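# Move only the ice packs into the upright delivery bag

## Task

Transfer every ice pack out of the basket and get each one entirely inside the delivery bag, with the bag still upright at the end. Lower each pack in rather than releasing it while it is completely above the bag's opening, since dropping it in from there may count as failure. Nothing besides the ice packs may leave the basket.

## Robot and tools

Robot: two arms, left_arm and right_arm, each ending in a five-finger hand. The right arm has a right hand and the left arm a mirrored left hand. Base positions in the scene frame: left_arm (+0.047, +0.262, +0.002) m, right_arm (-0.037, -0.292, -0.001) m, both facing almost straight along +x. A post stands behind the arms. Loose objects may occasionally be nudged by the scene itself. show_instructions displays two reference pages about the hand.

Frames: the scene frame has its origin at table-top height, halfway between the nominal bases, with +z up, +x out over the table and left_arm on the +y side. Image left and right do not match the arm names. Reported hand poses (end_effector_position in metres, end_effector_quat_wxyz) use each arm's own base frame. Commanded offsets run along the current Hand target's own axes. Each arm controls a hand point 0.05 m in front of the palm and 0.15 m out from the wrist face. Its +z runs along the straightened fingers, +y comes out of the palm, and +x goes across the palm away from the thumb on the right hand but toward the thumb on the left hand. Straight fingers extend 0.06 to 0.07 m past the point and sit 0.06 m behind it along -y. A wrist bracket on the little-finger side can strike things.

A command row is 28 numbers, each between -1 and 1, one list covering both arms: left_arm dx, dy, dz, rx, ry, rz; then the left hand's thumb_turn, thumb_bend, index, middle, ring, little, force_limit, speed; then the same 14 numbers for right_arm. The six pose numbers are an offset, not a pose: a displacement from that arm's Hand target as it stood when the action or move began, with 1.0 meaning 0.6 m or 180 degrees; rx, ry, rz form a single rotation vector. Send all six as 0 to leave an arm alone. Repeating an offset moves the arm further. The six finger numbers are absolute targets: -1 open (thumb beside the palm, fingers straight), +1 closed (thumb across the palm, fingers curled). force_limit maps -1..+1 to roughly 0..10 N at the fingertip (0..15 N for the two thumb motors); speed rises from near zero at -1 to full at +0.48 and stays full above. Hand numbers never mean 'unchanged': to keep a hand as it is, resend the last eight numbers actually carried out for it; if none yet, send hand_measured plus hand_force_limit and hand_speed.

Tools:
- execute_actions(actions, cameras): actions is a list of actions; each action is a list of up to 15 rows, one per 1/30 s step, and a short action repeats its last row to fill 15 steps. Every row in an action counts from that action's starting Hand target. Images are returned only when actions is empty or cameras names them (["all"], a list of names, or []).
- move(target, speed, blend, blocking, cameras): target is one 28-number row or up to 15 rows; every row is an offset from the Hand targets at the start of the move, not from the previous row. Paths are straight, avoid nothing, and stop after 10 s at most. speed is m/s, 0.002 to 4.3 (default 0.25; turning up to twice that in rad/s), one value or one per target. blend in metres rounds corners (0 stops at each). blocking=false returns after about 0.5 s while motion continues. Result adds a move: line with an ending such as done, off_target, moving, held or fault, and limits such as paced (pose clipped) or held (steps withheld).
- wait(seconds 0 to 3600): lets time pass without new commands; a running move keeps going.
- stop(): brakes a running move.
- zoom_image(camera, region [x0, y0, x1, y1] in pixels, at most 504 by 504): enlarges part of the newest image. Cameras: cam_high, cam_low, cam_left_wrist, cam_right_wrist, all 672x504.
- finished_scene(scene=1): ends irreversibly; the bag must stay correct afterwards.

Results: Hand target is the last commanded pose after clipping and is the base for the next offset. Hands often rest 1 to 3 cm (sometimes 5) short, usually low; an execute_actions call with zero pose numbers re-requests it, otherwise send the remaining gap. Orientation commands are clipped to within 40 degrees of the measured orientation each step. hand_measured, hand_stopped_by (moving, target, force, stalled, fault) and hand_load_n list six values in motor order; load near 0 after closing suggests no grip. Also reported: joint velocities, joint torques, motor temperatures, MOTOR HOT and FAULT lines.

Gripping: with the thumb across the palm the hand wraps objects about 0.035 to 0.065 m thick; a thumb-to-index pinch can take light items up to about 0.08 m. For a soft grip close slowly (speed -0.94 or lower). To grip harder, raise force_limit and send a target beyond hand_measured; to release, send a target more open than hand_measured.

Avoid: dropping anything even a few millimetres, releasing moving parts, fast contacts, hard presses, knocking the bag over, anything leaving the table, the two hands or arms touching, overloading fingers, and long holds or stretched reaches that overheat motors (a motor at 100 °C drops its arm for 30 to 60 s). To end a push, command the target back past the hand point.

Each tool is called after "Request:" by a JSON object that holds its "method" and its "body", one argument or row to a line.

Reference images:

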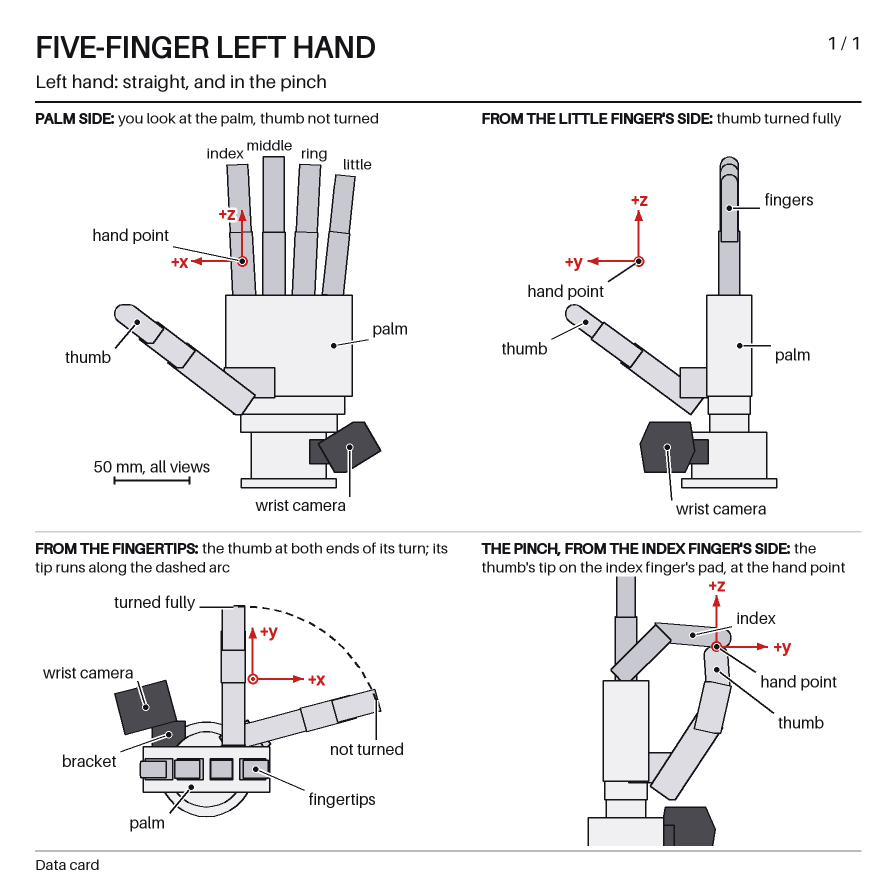

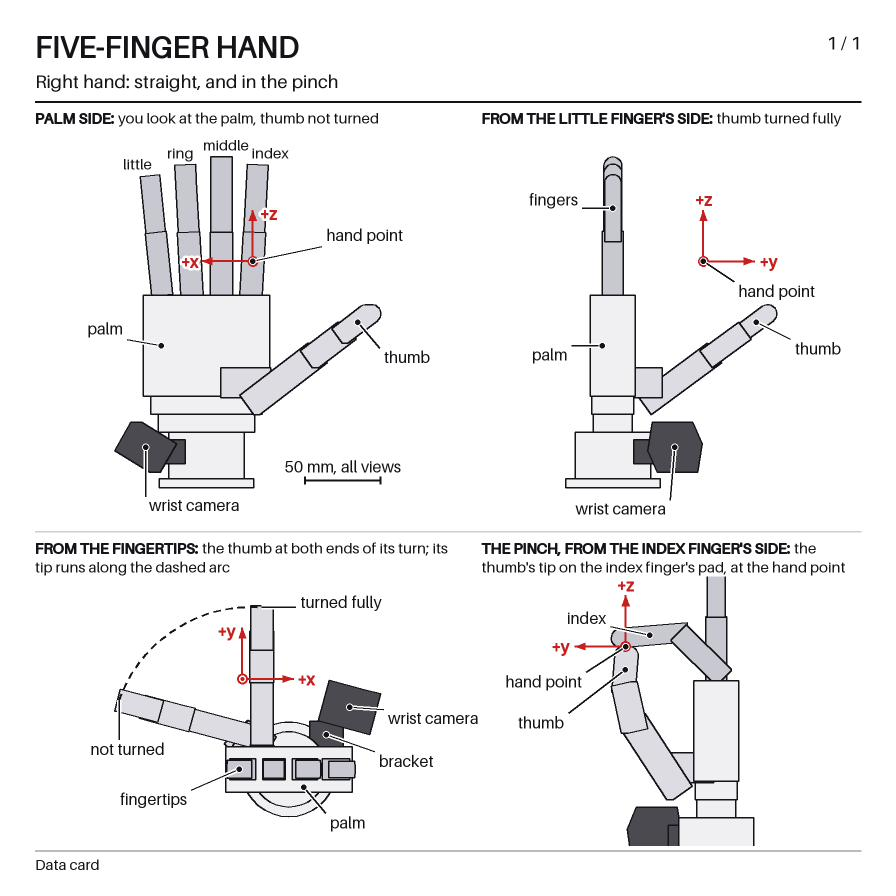

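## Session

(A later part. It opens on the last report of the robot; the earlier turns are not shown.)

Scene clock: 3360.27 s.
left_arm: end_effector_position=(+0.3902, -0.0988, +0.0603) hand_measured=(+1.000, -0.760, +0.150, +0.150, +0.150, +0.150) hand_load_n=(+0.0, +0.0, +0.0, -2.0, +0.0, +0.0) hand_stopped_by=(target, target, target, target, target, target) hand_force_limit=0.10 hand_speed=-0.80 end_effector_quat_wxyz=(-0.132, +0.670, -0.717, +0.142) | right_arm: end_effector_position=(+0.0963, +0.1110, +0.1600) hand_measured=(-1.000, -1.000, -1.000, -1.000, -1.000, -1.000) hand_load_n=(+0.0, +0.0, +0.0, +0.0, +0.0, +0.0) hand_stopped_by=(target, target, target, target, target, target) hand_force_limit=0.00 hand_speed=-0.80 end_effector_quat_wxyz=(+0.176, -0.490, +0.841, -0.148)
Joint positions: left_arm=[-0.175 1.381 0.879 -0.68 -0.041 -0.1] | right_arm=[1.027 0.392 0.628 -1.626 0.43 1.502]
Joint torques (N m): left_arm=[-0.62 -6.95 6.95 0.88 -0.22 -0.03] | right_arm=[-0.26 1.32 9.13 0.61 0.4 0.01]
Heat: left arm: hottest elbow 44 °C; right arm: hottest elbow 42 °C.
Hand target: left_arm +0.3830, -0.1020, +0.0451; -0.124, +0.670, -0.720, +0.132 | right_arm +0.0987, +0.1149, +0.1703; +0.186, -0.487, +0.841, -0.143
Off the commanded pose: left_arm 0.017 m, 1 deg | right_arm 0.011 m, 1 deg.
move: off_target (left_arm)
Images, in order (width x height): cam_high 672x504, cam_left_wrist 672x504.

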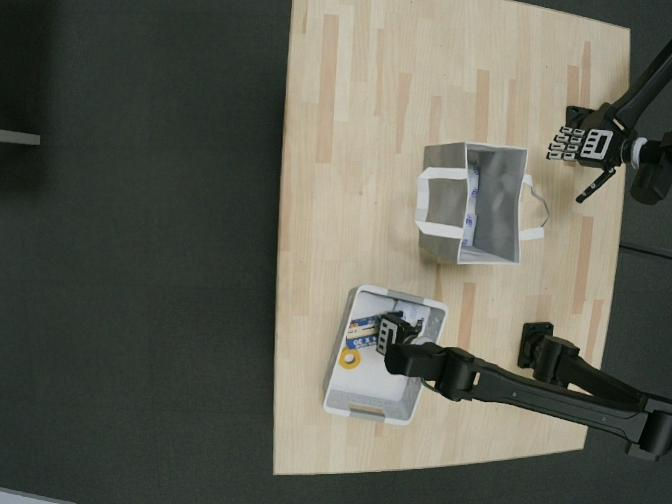

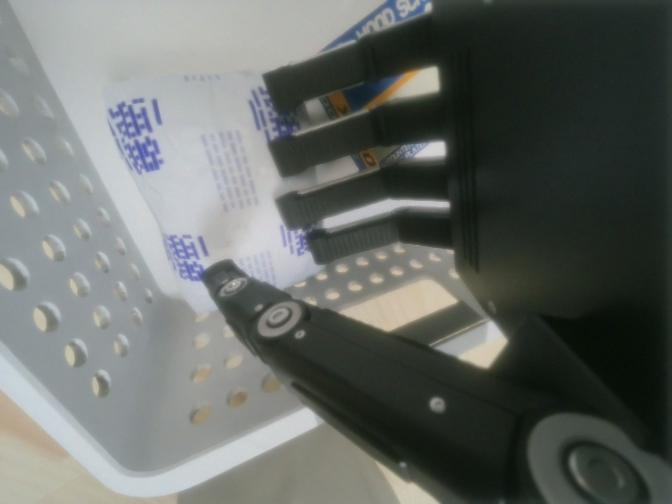

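Request:
{"method": "move", "body": {
  "target": [0.0015,-0.0866,-0.1834,0,0,0,1,-1,-0.1,-0.1,-0.1,-0.1,0.1,-0.5,0,0,0,0,0,0,-1,-1,-1,-1,-1,-1,0,-0.8],
  "speed": 0.1,
  "cameras": ["cam_left_wrist", "cam_high"]
}}

Request:
{"method": "zoom_image", "body": {
  "camera": "cam_high",
  "region": [340, 280, 450, 380]
}}

Scene clock: 3390.43 s.
left_arm: end_effector_position=(+0.3775, -0.0973, +0.1446) hand_measured=(+1.000, -1.000, -0.100, -0.100, -0.100, -0.100) hand_load_n=(+0.0, +0.0, +0.0, +0.0, +0.0, +0.0) hand_stopped_by=(target, target, target, target, target, target) hand_force_limit=0.10 hand_speed=-0.50 end_effector_quat_wxyz=(-0.112, +0.674, -0.721, +0.116) | right_arm: end_effector_position=(+0.0963, +0.1110, +0.1600) hand_measured=(-1.000, -1.000, -1.000, -1.000, -1.000, -1.000) hand_load_n=(-0.5, +0.0, +0.0, +0.0, +0.0, +0.0) hand_stopped_by=(target, target, target, target, target, target) hand_force_limit=0.00 hand_speed=-0.80 end_effector_quat_wxyz=(+0.176, -0.490, +0.841, -0.148)
Joint positions: left_arm=[-0.177 1.304 1.052 -0.997 -0.041 -0.102] | right_arm=[1.027 0.392 0.628 -1.626 0.43 1.502]
Joint torques (N m): left_arm=[-0.5 -8.59 13.41 -0.35 -0.2 -0.01] | right_arm=[-0.32 1.38 9.13 0.59 0.4 0.01]
Heat: left arm: hottest elbow 41 °C; right arm: hottest elbow 42 °C.
Hand target: left_arm +0.3921, -0.1036, +0.1664; -0.124, +0.670, -0.720, +0.132 | right_arm +0.0987, +0.1149, +0.1703; +0.186, -0.487, +0.841, -0.143
Off the commanded pose: left_arm 0.027 m, 2 deg | right_arm 0.011 m, 1 deg.
move: off_target (left_arm)
Images, in order (width x height): cam_high 672x504, cam_left_wrist 672x504.

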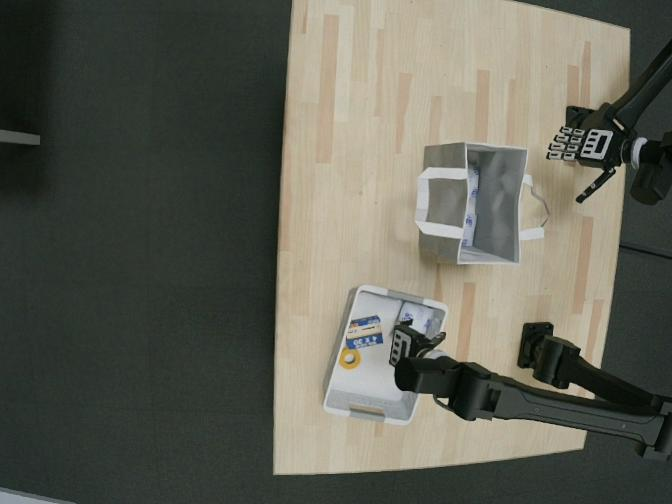

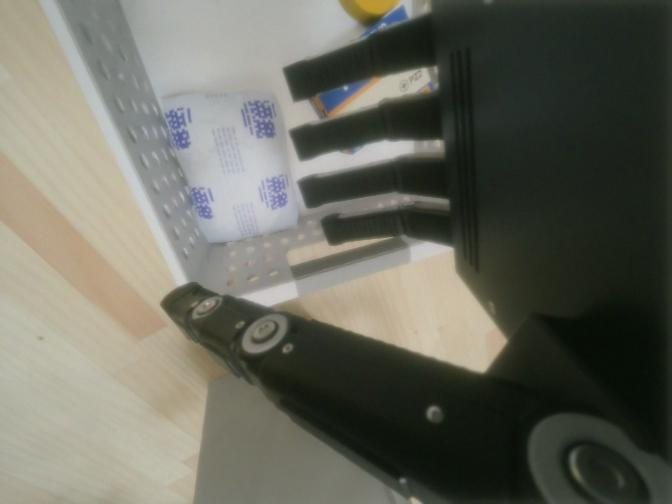

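Scaled by 4.582 from the camera's image (finer frame: 960x720).

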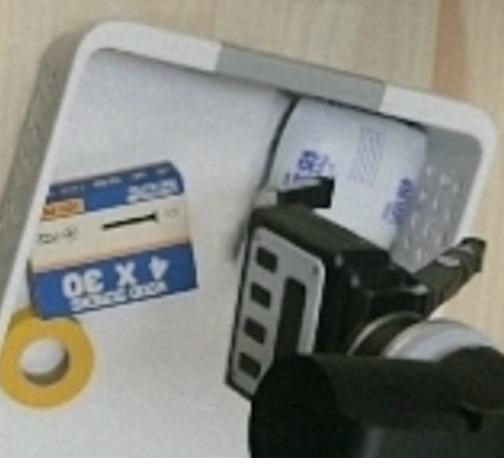

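Request:
{"method": "move", "body": {
  "target": [-0.1,0,0,0,0,0,1,-1,-0.5,-0.5,-0.5,-0.5,0.1,-0.5,0,0,0,0,0,0,-1,-1,-1,-1,-1,-1,0,-0.8],
  "speed": 0.12,
  "cameras": ["cam_left_wrist", "cam_high"]
}}

Request:
{"method": "zoom_image", "body": {
  "camera": "cam_high",
  "region": [340, 280, 450, 380]
}}

Scene clock: 3401.13 s.
left_arm: end_effector_position=(+0.3826, -0.0458, +0.1463) hand_measured=(+1.000, -1.000, -0.500, -0.500, -0.500, -0.500) hand_load_n=(-0.5, +0.0, +0.0, -0.5, +0.0, -0.5) hand_stopped_by=(target, target, target, target, target, target) hand_force_limit=0.10 hand_speed=-0.50 end_effector_quat_wxyz=(-0.110, +0.673, -0.721, +0.119) | right_arm: end_effector_position=(+0.0963, +0.1110, +0.1600) hand_measured=(-1.000, -1.000, -1.000, -1.000, -1.000, -1.000) hand_load_n=(+0.0, +0.0, +0.0, +0.0, +0.0, +0.0) hand_stopped_by=(target, target, target, target, target, target) hand_force_limit=0.00 hand_speed=-0.80 end_effector_quat_wxyz=(+0.176, -0.490, +0.841, -0.148)
Joint positions: left_arm=[-0.037 1.3 1.052 -0.997 0.011 0.03] | right_arm=[1.027 0.392 0.628 -1.626 0.43 1.502]
Joint torques (N m): left_arm=[0.62 -8.76 13.01 -0.14 -0.05 0.09] | right_arm=[-0.32 1.38 9.13 0.61 0.4 0.01]
Heat: left arm: hottest elbow 41 °C; right arm: hottest elbow 42 °C.
Hand target: left_arm +0.3964, -0.0437, +0.1666; -0.124, +0.670, -0.720, +0.132 | right_arm +0.0987, +0.1149, +0.1703; +0.186, -0.487, +0.841, -0.143
Off the commanded pose: left_arm 0.025 m, 2 deg | right_arm 0.011 m, 1 deg.
move: off_target (left_arm)
Images, in order (width x height): cam_high 672x504, cam_left_wrist 672x504.

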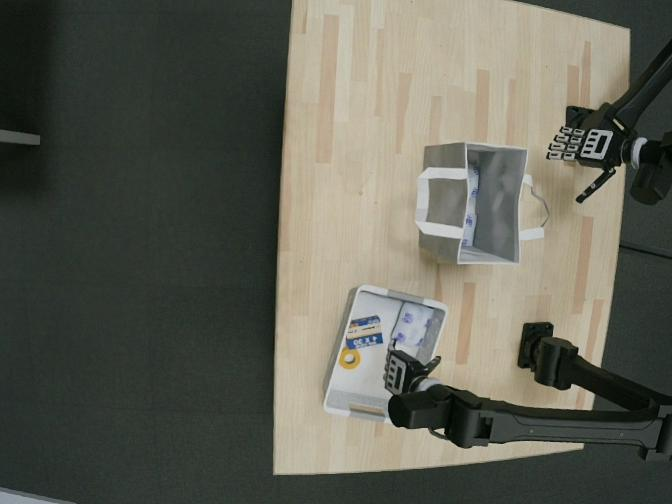

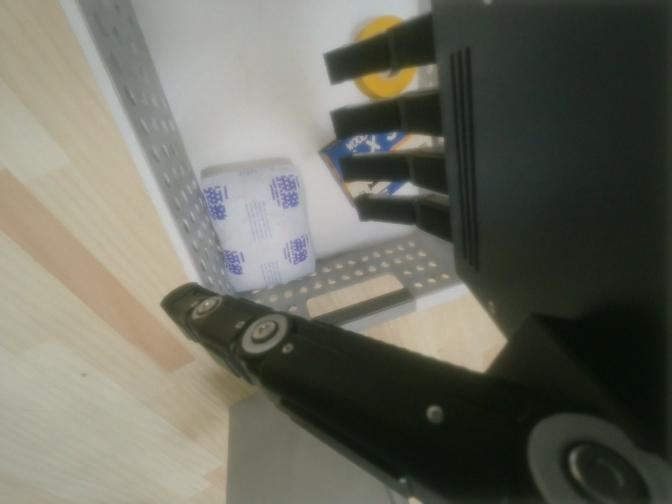

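Scaled by 4.582 from the camera's image (finer frame: 960x720).

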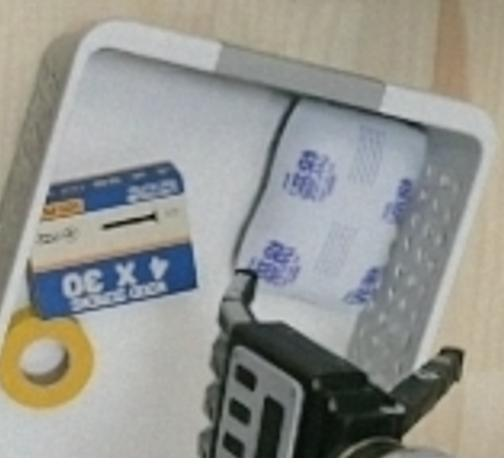

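Request:
{"method": "move", "body": {
  "target": [0.0941,0.0897,0.031,0,0.0219,0.0571,1,-0.76,-0.5,-0.5,-0.5,-0.5,0.1,-0.7,0,0,0,0,0,0,-1,-1,-1,-1,-1,-1,0,-0.8],
  "speed": 0.1,
  "cameras": ["cam_left_wrist", "cam_high"]
}}

Request:
{"method": "zoom_image", "body": {
  "camera": "cam_high",
  "region": [340, 280, 450, 380]
}}

Scene clock: 3476.47 s.
left_arm: end_effector_position=(+0.3499, -0.0946, +0.1316) hand_measured=(+1.000, -0.760, -0.500, -0.500, -0.500, -0.500) hand_load_n=(+0.0, +0.0, +0.0, +0.0, +0.0, +0.0) hand_stopped_by=(target, target, target, target, target, target) hand_force_limit=0.10 hand_speed=-0.70 end_effector_quat_wxyz=(+0.107, -0.605, +0.777, -0.139) | right_arm: end_effector_position=(+0.0963, +0.1110, +0.1600) hand_measured=(-1.000, -1.000, -1.000, -1.000, -1.000, -1.000) hand_load_n=(+0.0, +0.0, +0.0, +0.0, +0.0, +0.0) hand_stopped_by=(target, target, target, target, target, target) hand_force_limit=0.00 hand_speed=-0.80 end_effector_quat_wxyz=(+0.176, -0.490, +0.841, -0.148)
Joint positions: left_arm=[-0.175 1.234 0.952 -0.938 0.027 0.069] | right_arm=[1.027 0.392 0.628 -1.626 0.43 1.502]
Joint torques (N m): left_arm=[-0.44 -7.88 8.24 0.85 -0.1 0.11] | right_arm=[-0.32 1.32 9.13 0.61 0.4 0.01]
Heat: left arm: hottest elbow 45 °C; right arm: hottest elbow 42 °C.
Hand target: left_arm +0.3488, -0.0970, +0.1299; +0.111, -0.598, +0.781, -0.144 | right_arm +0.0987, +0.1149, +0.1703; +0.186, -0.487, +0.841, -0.143
Off the commanded pose: left_arm 0.003 m, 1 deg | right_arm 0.011 m, 1 deg.
move: done
Images, in order (width x height): cam_high 672x504, cam_left_wrist 672x504.

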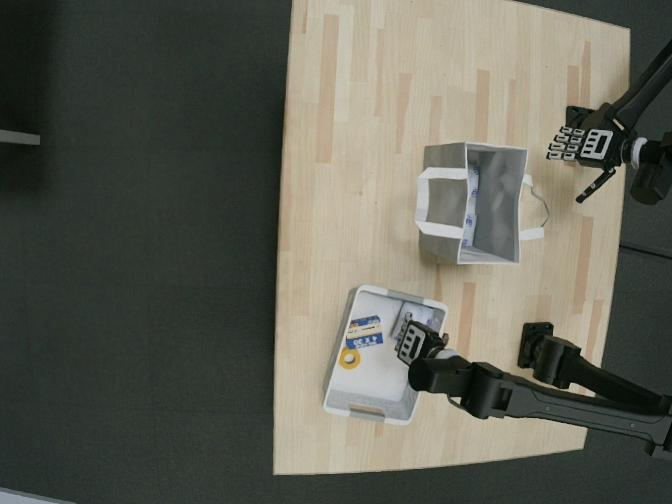

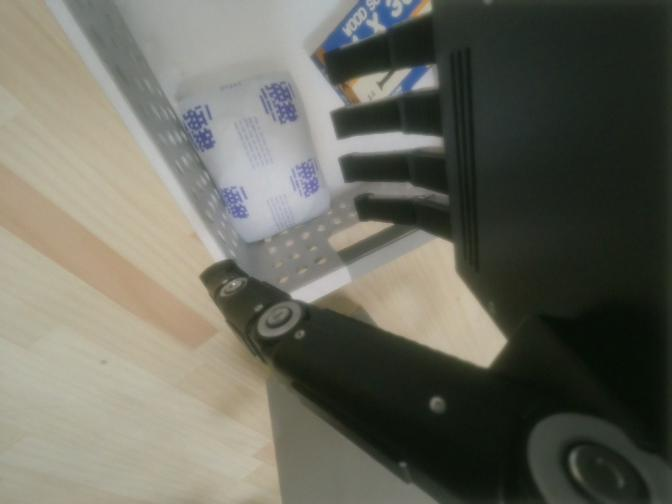

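Scaled by 4.582 from the camera's image (finer frame: 960x720).

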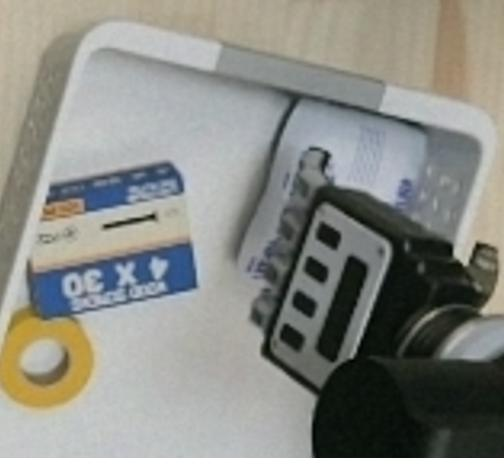

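Request:
{"method": "move", "body": {
  "target": [0.005,0.0397,0.1312,0,0,0,1,-0.76,-0.5,-0.5,-0.5,-0.5,0.1,-0.7,0,0,0,0,0,0,-1,-1,-1,-1,-1,-1,0,-0.8],
  "speed": 0.05,
  "cameras": ["cam_left_wrist", "cam_high"]
}}

Request:
{"method": "zoom_image", "body": {
  "camera": "cam_high",
  "region": [340, 280, 450, 380]
}}

Scene clock: 3493.57 s.
left_arm: end_effector_position=(+0.3583, -0.0986, +0.0586) hand_measured=(+1.000, -0.760, -0.500, -0.500, -0.500, -0.500) hand_load_n=(+0.0, +0.0, +0.0, +0.0, +0.0, +0.0) hand_stopped_by=(target, target, target, target, target, target) hand_force_limit=0.10 hand_speed=-0.70 end_effector_quat_wxyz=(+0.116, -0.600, +0.777, -0.149) | right_arm: end_effector_position=(+0.0963, +0.1110, +0.1600) hand_measured=(-1.000, -1.000, -1.000, -1.000, -1.000, -1.000) hand_load_n=(+0.0, +0.0, +0.0, +0.0, -0.5, +0.0) hand_stopped_by=(target, target, target, target, target, target) hand_force_limit=0.00 hand_speed=-0.80 end_effector_quat_wxyz=(+0.176, -0.490, +0.841, -0.148)
Joint positions: left_arm=[-0.182 1.322 0.819 -0.688 0.027 0.069] | right_arm=[1.027 0.392 0.628 -1.626 0.43 1.502]
Joint torques (N m): left_arm=[-0.67 -6.48 7.31 0.88 -0.22 0.02] | right_arm=[-0.32 1.32 9.11 0.59 0.4 0.01]
Heat: left arm: hottest elbow 44 °C; right arm: hottest elbow 42 °C.
Hand target: left_arm +0.3537, -0.1013, +0.0479; +0.111, -0.598, +0.781, -0.144 | right_arm +0.0987, +0.1149, +0.1703; +0.186, -0.487, +0.841, -0.143
Off the commanded pose: left_arm 0.012 m, 1 deg | right_arm 0.011 m, 1 deg.
move: off_target (left_arm)
Images, in order (width x height): cam_high 672x504, cam_left_wrist 672x504.

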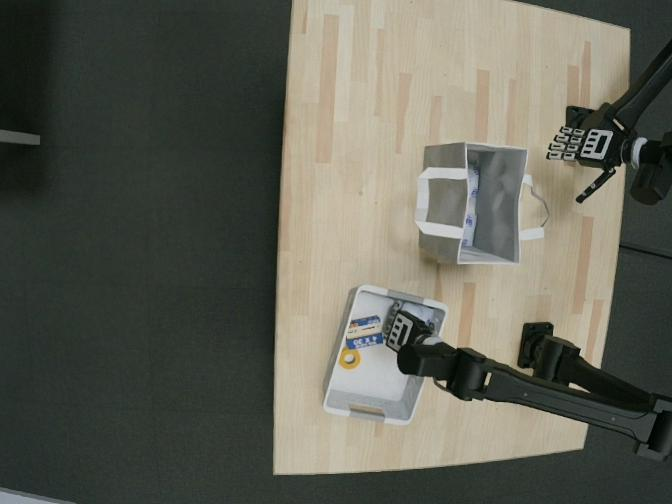

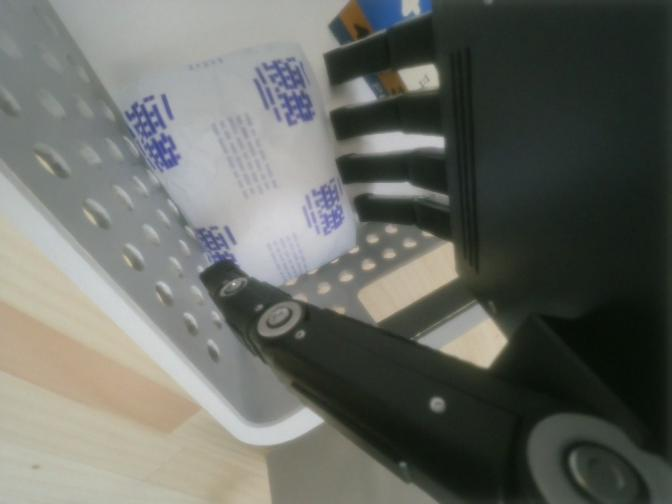

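Scaled by 4.582 from the camera's image (finer frame: 960x720).

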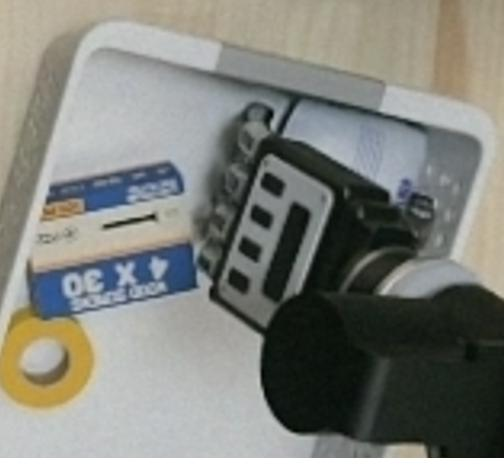

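Request:
{"method": "move", "body": {
  "target": [0,0.0228,0.0127,0,0,0,1,-0.76,-0.3,-0.3,-0.3,-0.3,0.1,-0.8,0,0,0,0,0,0,-1,-1,-1,-1,-1,-1,0,-0.8],
  "speed": 0.03,
  "cameras": ["cam_left_wrist", "cam_high"]
}}

Request:
{"method": "zoom_image", "body": {
  "camera": "cam_high",
  "region": [340, 280, 450, 380]
}}

Scene clock: 3508.50 s.
left_arm: end_effector_position=(+0.3596, -0.0988, +0.0508) hand_measured=(+1.000, -0.760, -0.300, -0.300, -0.300, -0.300) hand_load_n=(+0.0, +0.0, +0.0, -0.5, +0.5, +0.5) hand_stopped_by=(target, target, target, target, target, target) hand_force_limit=0.10 hand_speed=-0.80 end_effector_quat_wxyz=(+0.123, -0.599, +0.775, -0.158) | right_arm: end_effector_position=(+0.0963, +0.1110, +0.1600) hand_measured=(-1.000, -1.000, -1.000, -1.000, -1.000, -1.000) hand_load_n=(+0.0, +0.0, +0.0, -0.5, +0.0, +0.0) hand_stopped_by=(target, target, target, target, target, target) hand_force_limit=0.00 hand_speed=-0.80 end_effector_quat_wxyz=(+0.176, -0.490, +0.841, -0.148)
Joint positions: left_arm=[-0.182 1.322 0.792 -0.638 0.027 0.069] | right_arm=[1.027 0.392 0.628 -1.626 0.43 1.502]
Joint torques (N m): left_arm=[-0.5 -6.77 5.89 0.39 -0.18 0.04] | right_arm=[-0.32 1.38 9.13 0.59 0.4 0.01]
Heat: left arm: hottest elbow 43 °C; right arm: hottest elbow 42 °C.
Hand target: left_arm +0.3440, -0.0986, +0.0358; +0.111, -0.598, +0.781, -0.144 | right_arm +0.0987, +0.1149, +0.1703; +0.186, -0.487, +0.841, -0.143
Off the commanded pose: left_arm 0.022 m, 2 deg | right_arm 0.011 m, 1 deg.
move: off_target (left_arm)
Images, in order (width x height): cam_high 672x504, cam_left_wrist 672x504.

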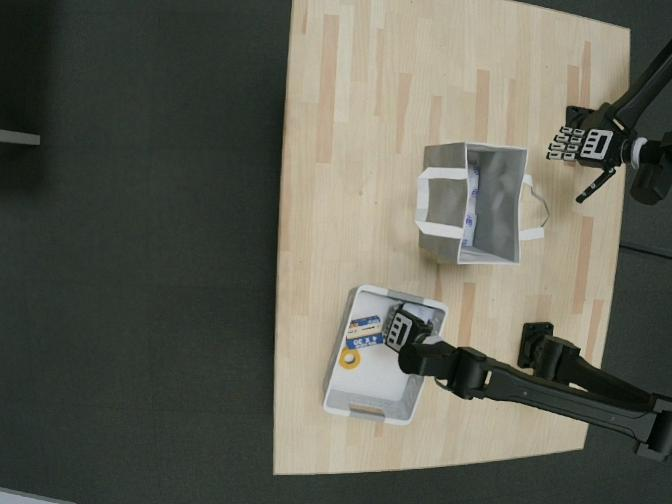

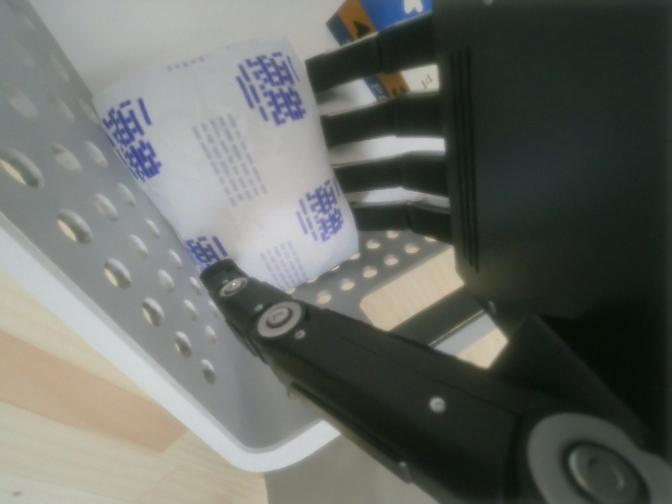

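Scaled by 4.582 from the camera's image (finer frame: 960x720).

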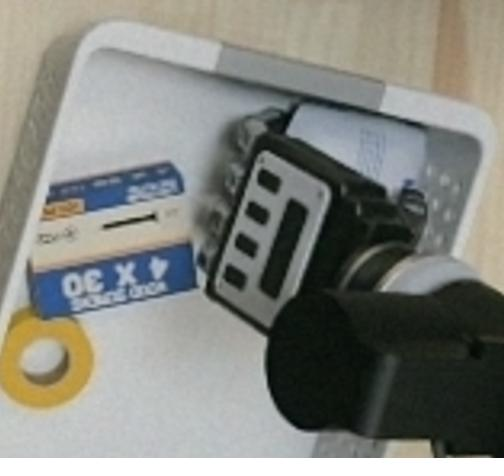

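Request:
{"method": "move", "body": {
  "target": [0,0.0115,0.0075,0,0,0,1,-0.76,-0.05,-0.05,-0.05,-0.05,0.1,-0.8,0,0,0,0,0,0,-1,-1,-1,-1,-1,-1,0,-0.8],
  "speed": 0.03,
  "cameras": ["cam_left_wrist", "cam_high"]
}}

Request:
{"method": "zoom_image", "body": {
  "camera": "cam_high",
  "region": [340, 280, 450, 380]
}}

Scene clock: 3517.63 s.
left_arm: end_effector_position=(+0.3530, -0.0976, +0.0415) hand_measured=(+1.000, -0.760, -0.050, -0.050, -0.050, -0.050) hand_load_n=(+0.0, +0.5, +0.0, +1.0, +1.0, +0.0) hand_stopped_by=(target, target, target, target, target, target) hand_force_limit=0.10 hand_speed=-0.80 end_effector_quat_wxyz=(+0.122, -0.599, +0.776, -0.156) | right_arm: end_effector_position=(+0.0963, +0.1110, +0.1600) hand_measured=(-1.000, -1.000, -1.000, -1.000, -1.000, -1.000) hand_load_n=(+0.0, +0.0, +0.0, +0.0, +0.0, +0.0) hand_stopped_by=(target, target, target, target, target, target) hand_force_limit=0.00 hand_speed=-0.80 end_effector_quat_wxyz=(+0.176, -0.490, +0.841, -0.148)
Joint positions: left_arm=[-0.182 1.321 0.764 -0.614 0.027 0.069] | right_arm=[1.027 0.392 0.628 -1.626 0.43 1.502]
Joint torques (N m): left_arm=[-0.38 -6.83 6.3 0.31 -0.16 0.04] | right_arm=[-0.32 1.38 9.11 0.59 0.4 0.01]
Heat: left arm: hottest elbow 42 °C; right arm: hottest elbow 42 °C.
Hand target: left_arm +0.3394, -0.0974, +0.0293; +0.111, -0.598, +0.781, -0.144 | right_arm +0.0987, +0.1149, +0.1703; +0.186, -0.487, +0.841, -0.143
Off the commanded pose: left_arm 0.018 m, 2 deg | right_arm 0.011 m, 1 deg.
move: off_target (left_arm)
Images, in order (width x height): cam_high 672x504, cam_left_wrist 672x504.

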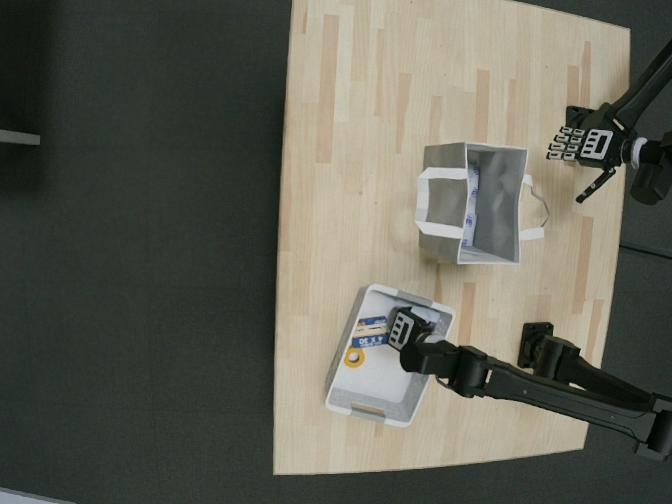

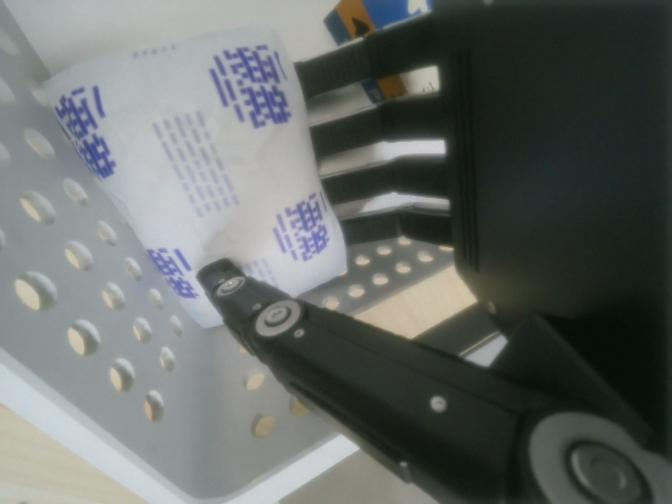

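Scaled by 4.582 from the camera's image (finer frame: 960x720).

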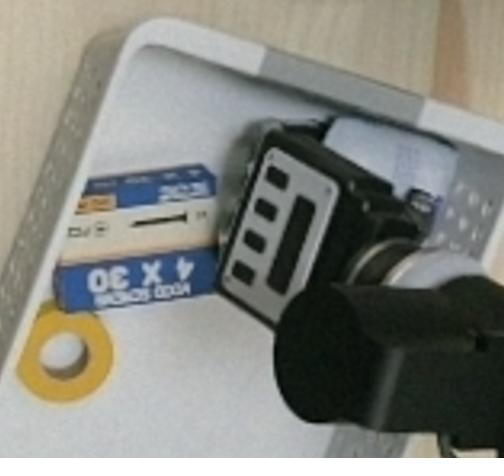

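Request:
{"method": "move", "body": {
  "target": [0,0.006,0.0156,0,0,0,1,-0.76,0.15,0.15,0.15,0.15,0.1,-0.8,0,0,0,0,0,0,-1,-1,-1,-1,-1,-1,0,-0.8],
  "speed": 0.03,
  "cameras": ["cam_left_wrist", "cam_high"]
}}

Request:
{"method": "zoom_image", "body": {
  "camera": "cam_high",
  "region": [340, 280, 450, 380]
}}

Scene clock: 3547.93 s.
left_arm: end_effector_position=(+0.3552, -0.0980, +0.0385) hand_measured=(+1.000, -0.762, +0.150, +0.148, +0.150, +0.150) hand_load_n=(+1.0, +4.0, +0.5, +3.5, +1.0, -0.5) hand_stopped_by=(target, target, target, target, target, target) hand_force_limit=0.10 hand_speed=-0.80 end_effector_quat_wxyz=(+0.127, -0.598, +0.775, -0.162) | right_arm: end_effector_position=(+0.0963, +0.1110, +0.1600) hand_measured=(-1.000, -1.000, -1.000, -1.000, -1.000, -1.000) hand_load_n=(+0.0, +0.0, +0.0, +0.0, +0.0, +0.0) hand_stopped_by=(target, target, target, target, target, target) hand_force_limit=0.00 hand_speed=-0.80 end_effector_quat_wxyz=(+0.176, -0.490, +0.841, -0.148)
Joint positions: left_arm=[-0.182 1.323 0.753 -0.587 0.027 0.069] | right_arm=[1.027 0.392 0.628 -1.626 0.43 1.502]
Joint torques (N m): left_arm=[-0.32 -5.54 5.81 0.51 -0.14 0.05] | right_arm=[-0.32 1.38 9.11 0.59 0.4 0.01]
Heat: left arm: hottest elbow 41 °C; right arm: hottest elbow 42 °C.
Hand target: left_arm +0.3394, -0.0974, +0.0192; +0.111, -0.598, +0.781, -0.144 | right_arm +0.0987, +0.1149, +0.1703; +0.186, -0.487, +0.841, -0.143
Off the commanded pose: left_arm 0.025 m, 3 deg | right_arm 0.011 m, 1 deg.
move: off_target (left_arm)
Images, in order (width x height): cam_high 672x504, cam_left_wrist 672x504.

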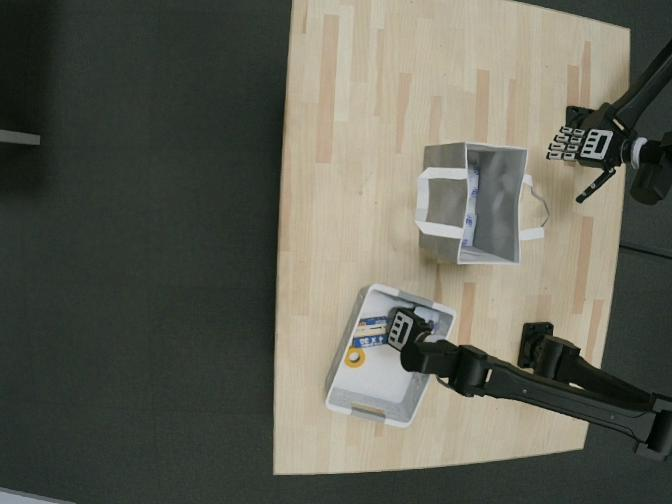

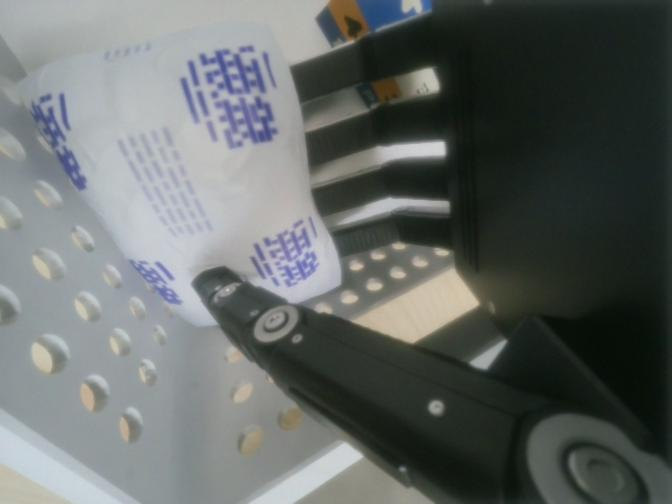

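Scaled by 4.582 from the camera's image (finer frame: 960x720).

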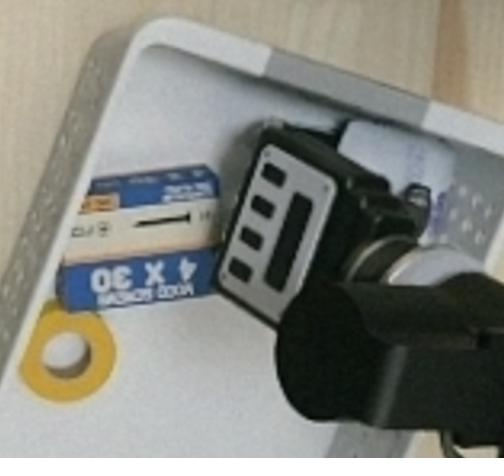

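Request:
{"method": "move", "body": {
  "target": [0,0,0,0,0,0,1,-0.1,0.15,0.15,0.15,0.15,0,-0.85,0,0,0,0,0,0,-1,-1,-1,-1,-1,-1,0,-0.8],
  "speed": 0.03,
  "cameras": ["cam_left_wrist"]
}}

Request:
{"method": "move", "body": {
  "target": [0,0,0,0,0,0,1,-0.2,0.35,0.35,0.35,0.35,0.2,-0.85,0,0,0,0,0,0,-1,-1,-1,-1,-1,-1,0,-0.8],
  "speed": 0.03,
  "cameras": ["cam_left_wrist"]
}}

Scene clock: 3557.67 s.
left_arm: end_effector_position=(+0.3551, -0.0980, +0.0383) hand_measured=(+1.000, -0.696, +0.150, +0.148, +0.150, +0.150) hand_load_n=(+1.5, +7.0, +1.0, +4.5, +1.0, -0.5) hand_stopped_by=(target, force, target, target, target, target) hand_force_limit=0.00 hand_speed=-0.85 end_effector_quat_wxyz=(+0.127, -0.598, +0.775, -0.162) | right_arm: end_effector_position=(+0.0963, +0.1110, +0.1600) hand_measured=(-1.000, -1.000, -1.000, -1.000, -1.000, -1.000) hand_load_n=(-0.5, +0.0, +0.0, +0.0, +0.0, +0.0) hand_stopped_by=(target, target, target, target, target, target) hand_force_limit=0.00 hand_speed=-0.80 end_effector_quat_wxyz=(+0.176, -0.490, +0.841, -0.148)
Joint positions: left_arm=[-0.182 1.323 0.753 -0.587 0.027 0.069] | right_arm=[1.027 0.392 0.628 -1.626 0.43 1.502]
Joint torques (N m): left_arm=[-0.32 -5.54 5.94 0.49 -0.16 0.04] | right_arm=[-0.32 1.32 9.13 0.61 0.4 0.01]
Heat: left arm: hottest elbow 40 °C; right arm: hottest elbow 42 °C.
Hand target: left_arm +0.3392, -0.0973, +0.0191; +0.111, -0.598, +0.781, -0.144 | right_arm +0.0987, +0.1149, +0.1703; +0.186, -0.487, +0.841, -0.143
Off the commanded pose: left_arm 0.025 m, 3 deg | right_arm 0.011 m, 1 deg.
move: done

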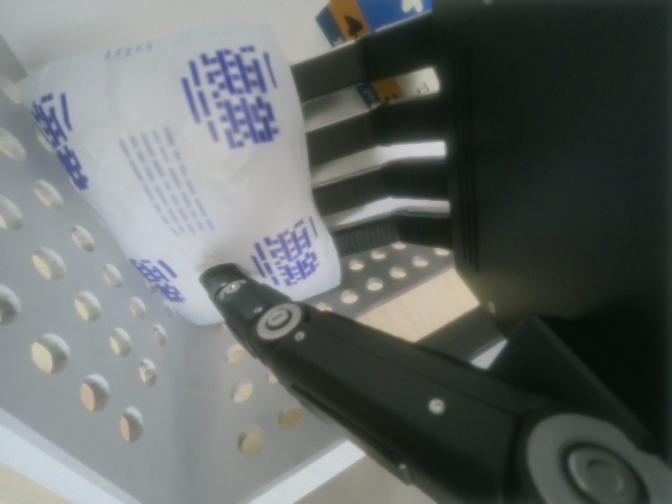

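Scene clock: 3558.43 s.
left_arm: end_effector_position=(+0.3536, -0.0977, +0.0371) hand_measured=(+1.000, -0.682, +0.348, +0.188, +0.348, +0.350) hand_load_n=(+0.5, +14.5, +5.0, +1.5, +3.0, +0.0) hand_stopped_by=(target, force, target, force, target, target) hand_force_limit=0.20 hand_speed=-0.85 end_effector_quat_wxyz=(+0.126, -0.598, +0.775, -0.161) | right_arm: end_effector_position=(+0.0963, +0.1110, +0.1600) hand_measured=(-1.000, -1.000, -1.000, -1.000, -1.000, -1.000) hand_load_n=(+0.0, +0.0, +0.0, +0.0, +0.0, +0.0) hand_stopped_by=(target, target, target, target, target, target) hand_force_limit=0.00 hand_speed=-0.80 end_effector_quat_wxyz=(+0.176, -0.490, +0.841, -0.148)
Joint positions: left_arm=[-0.182 1.323 0.75 -0.587 0.027 0.069] | right_arm=[1.027 0.392 0.628 -1.626 0.43 1.502]
Joint torques (N m): left_arm=[-0.32 -5.48 6.19 0.49 -0.16 0.04] | right_arm=[-0.32 1.32 9.11 0.59 0.4 0.01]
Heat: left arm: hottest elbow 40 °C; right arm: hottest elbow 42 °C.
Hand target: left_arm +0.3392, -0.0973, +0.0191; +0.111, -0.598, +0.781, -0.144 | right_arm +0.0987, +0.1149, +0.1703; +0.186, -0.487, +0.841, -0.143
Off the commanded pose: left_arm 0.023 m, 3 deg | right_arm 0.011 m, 1 deg.
move: done

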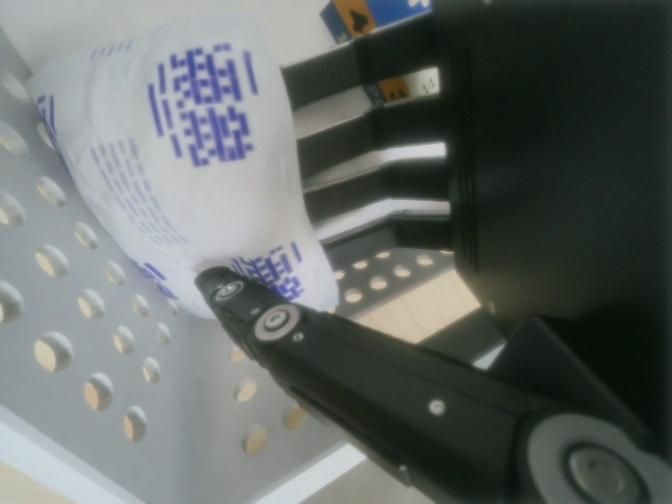

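Request:
{"method": "move", "body": {
  "target": [-0.0086,-0.0569,-0.0585,0,0,0,1,-0.2,0.35,0.35,0.35,0.35,0.2,-0.85,0,0,0,0,0,0,-1,-1,-1,-1,-1,-1,0,-0.8],
  "speed": 0.04,
  "cameras": ["cam_left_wrist", "cam_high"]
}}

Request:
{"method": "zoom_image", "body": {
  "camera": "cam_high",
  "region": [340, 280, 450, 380]
}}

Scene clock: 3570.07 s.
left_arm: end_effector_position=(+0.3459, -0.0962, +0.0499) hand_measured=(+1.000, -0.682, +0.348, +0.188, +0.348, +0.350) hand_load_n=(+3.5, +10.5, +2.0, +2.0, +3.5, +0.0) hand_stopped_by=(target, force, target, force, target, target) hand_force_limit=0.20 hand_speed=-0.85 end_effector_quat_wxyz=(+0.105, -0.600, +0.781, -0.138) | right_arm: end_effector_position=(+0.0963, +0.1110, +0.1600) hand_measured=(-1.000, -1.000, -1.000, -1.000, -1.000, -1.000) hand_load_n=(+0.0, +0.5, +0.0, +0.0, +0.0, +0.0) hand_stopped_by=(target, target, target, target, target, target) hand_force_limit=0.00 hand_speed=-0.80 end_effector_quat_wxyz=(+0.176, -0.490, +0.841, -0.148)
Joint positions: left_arm=[-0.182 1.323 0.797 -0.697 0.028 0.073] | right_arm=[1.027 0.392 0.628 -1.626 0.43 1.502]
Joint torques (N m): left_arm=[0.38 -7.3 11.84 -0.47 -0.06 0.08] | right_arm=[-0.32 1.32 9.13 0.59 0.4 0.01]
Heat: left arm: hottest elbow 39 °C; right arm: hottest elbow 42 °C.
Hand target: left_arm +0.3594, -0.0974, +0.0641; +0.111, -0.598, +0.781, -0.144 | right_arm +0.0987, +0.1149, +0.1703; +0.186, -0.487, +0.841, -0.143
Off the commanded pose: left_arm 0.020 m, 1 deg | right_arm 0.011 m, 1 deg.
move: off_target (left_arm)
Images, in order (width x height): cam_high 672x504, cam_left_wrist 672x504.

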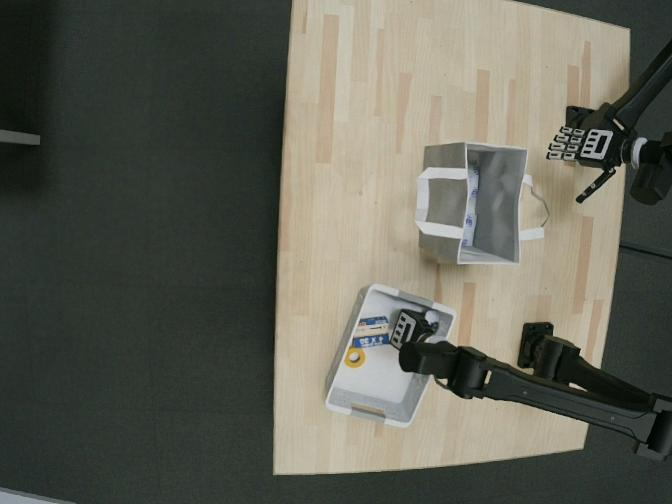

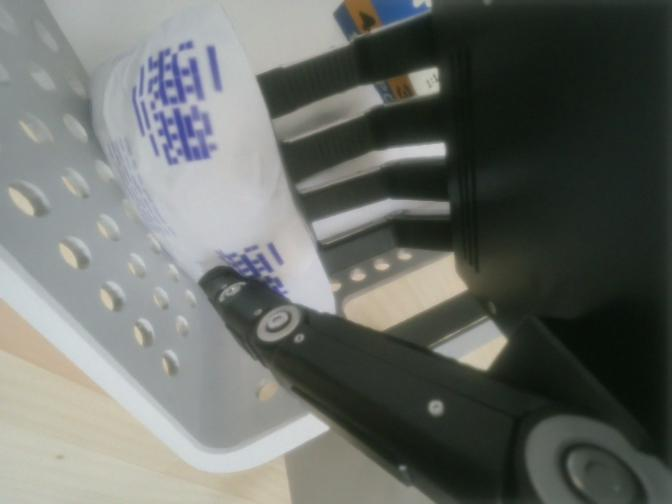

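Scaled by 4.582 from the camera's image (finer frame: 960x720).

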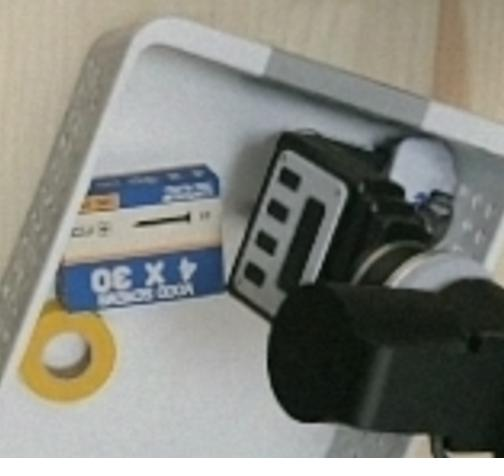

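Request:
{"method": "move", "body": {
  "target": [0,-0.0239,-0.0623,0,0,0,1,-0.2,0.42,0.42,0.42,0.42,0.2,-0.85,0,0,0,0,0,0,-1,-1,-1,-1,-1,-1,0,-0.8],
  "speed": 0.04,
  "cameras": ["cam_left_wrist", "cam_high"]
}}

Request:
{"method": "zoom_image", "body": {
  "camera": "cam_high",
  "region": [340, 280, 450, 380]
}}

Scene clock: 3581.30 s.
left_arm: end_effector_position=(+0.3439, -0.0958, +0.0818) hand_measured=(+1.000, -0.682, +0.418, +0.268, +0.418, +0.420) hand_load_n=(+4.5, +16.0, +3.0, +5.5, +3.0, +0.0) hand_stopped_by=(target, force, target, force, target, target) hand_force_limit=0.20 hand_speed=-0.85 end_effector_quat_wxyz=(+0.098, -0.601, +0.782, -0.130) | right_arm: end_effector_position=(+0.0963, +0.1110, +0.1600) hand_measured=(-1.000, -1.000, -1.000, -1.000, -1.000, -1.000) hand_load_n=(+0.0, +0.0, +0.0, +0.0, +0.0, +0.0) hand_stopped_by=(target, target, target, target, target, target) hand_force_limit=0.00 hand_speed=-0.80 end_effector_quat_wxyz=(+0.176, -0.490, +0.841, -0.148)
Joint positions: left_arm=[-0.182 1.287 0.861 -0.818 0.028 0.075] | right_arm=[1.027 0.392 0.628 -1.626 0.43 1.502]
Joint torques (N m): left_arm=[0.38 -8.41 12.72 -0.49 -0.09 0.07] | right_arm=[-0.26 1.38 9.11 0.59 0.4 0.01]
Heat: left arm: hottest elbow 42 °C; right arm: hottest elbow 42 °C.
Hand target: left_arm +0.3595, -0.0975, +0.1042; +0.111, -0.598, +0.781, -0.144 | right_arm +0.0987, +0.1149, +0.1703; +0.186, -0.487, +0.841, -0.143
Off the commanded pose: left_arm 0.027 m, 2 deg | right_arm 0.011 m, 1 deg.
move: off_target (left_arm)
Images, in order (width x height): cam_high 672x504, cam_left_wrist 672x504.

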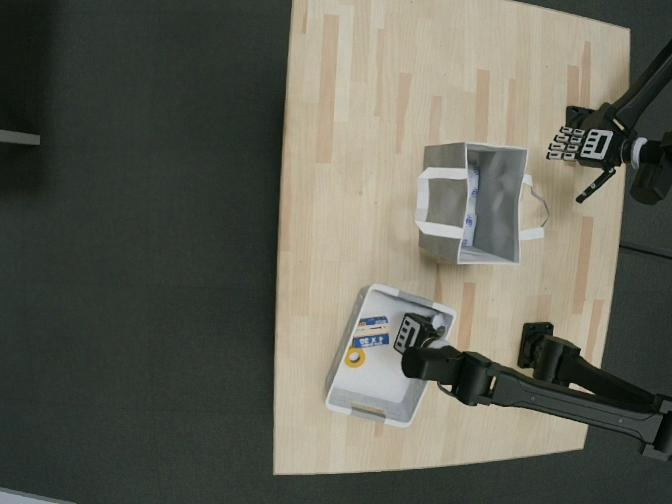

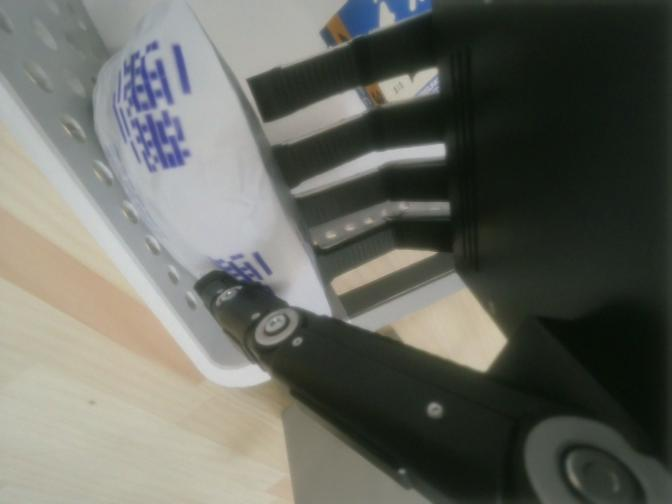

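Scaled by 4.582 from the camera's image (finer frame: 960x720).

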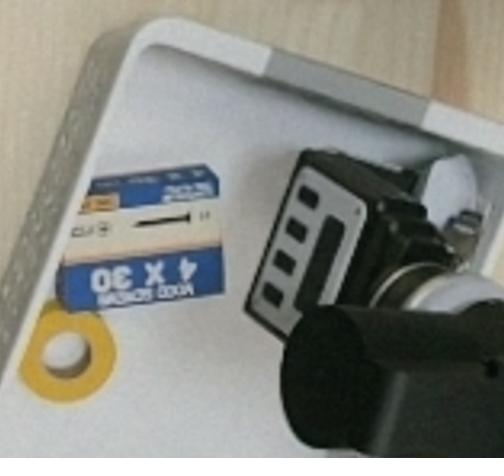

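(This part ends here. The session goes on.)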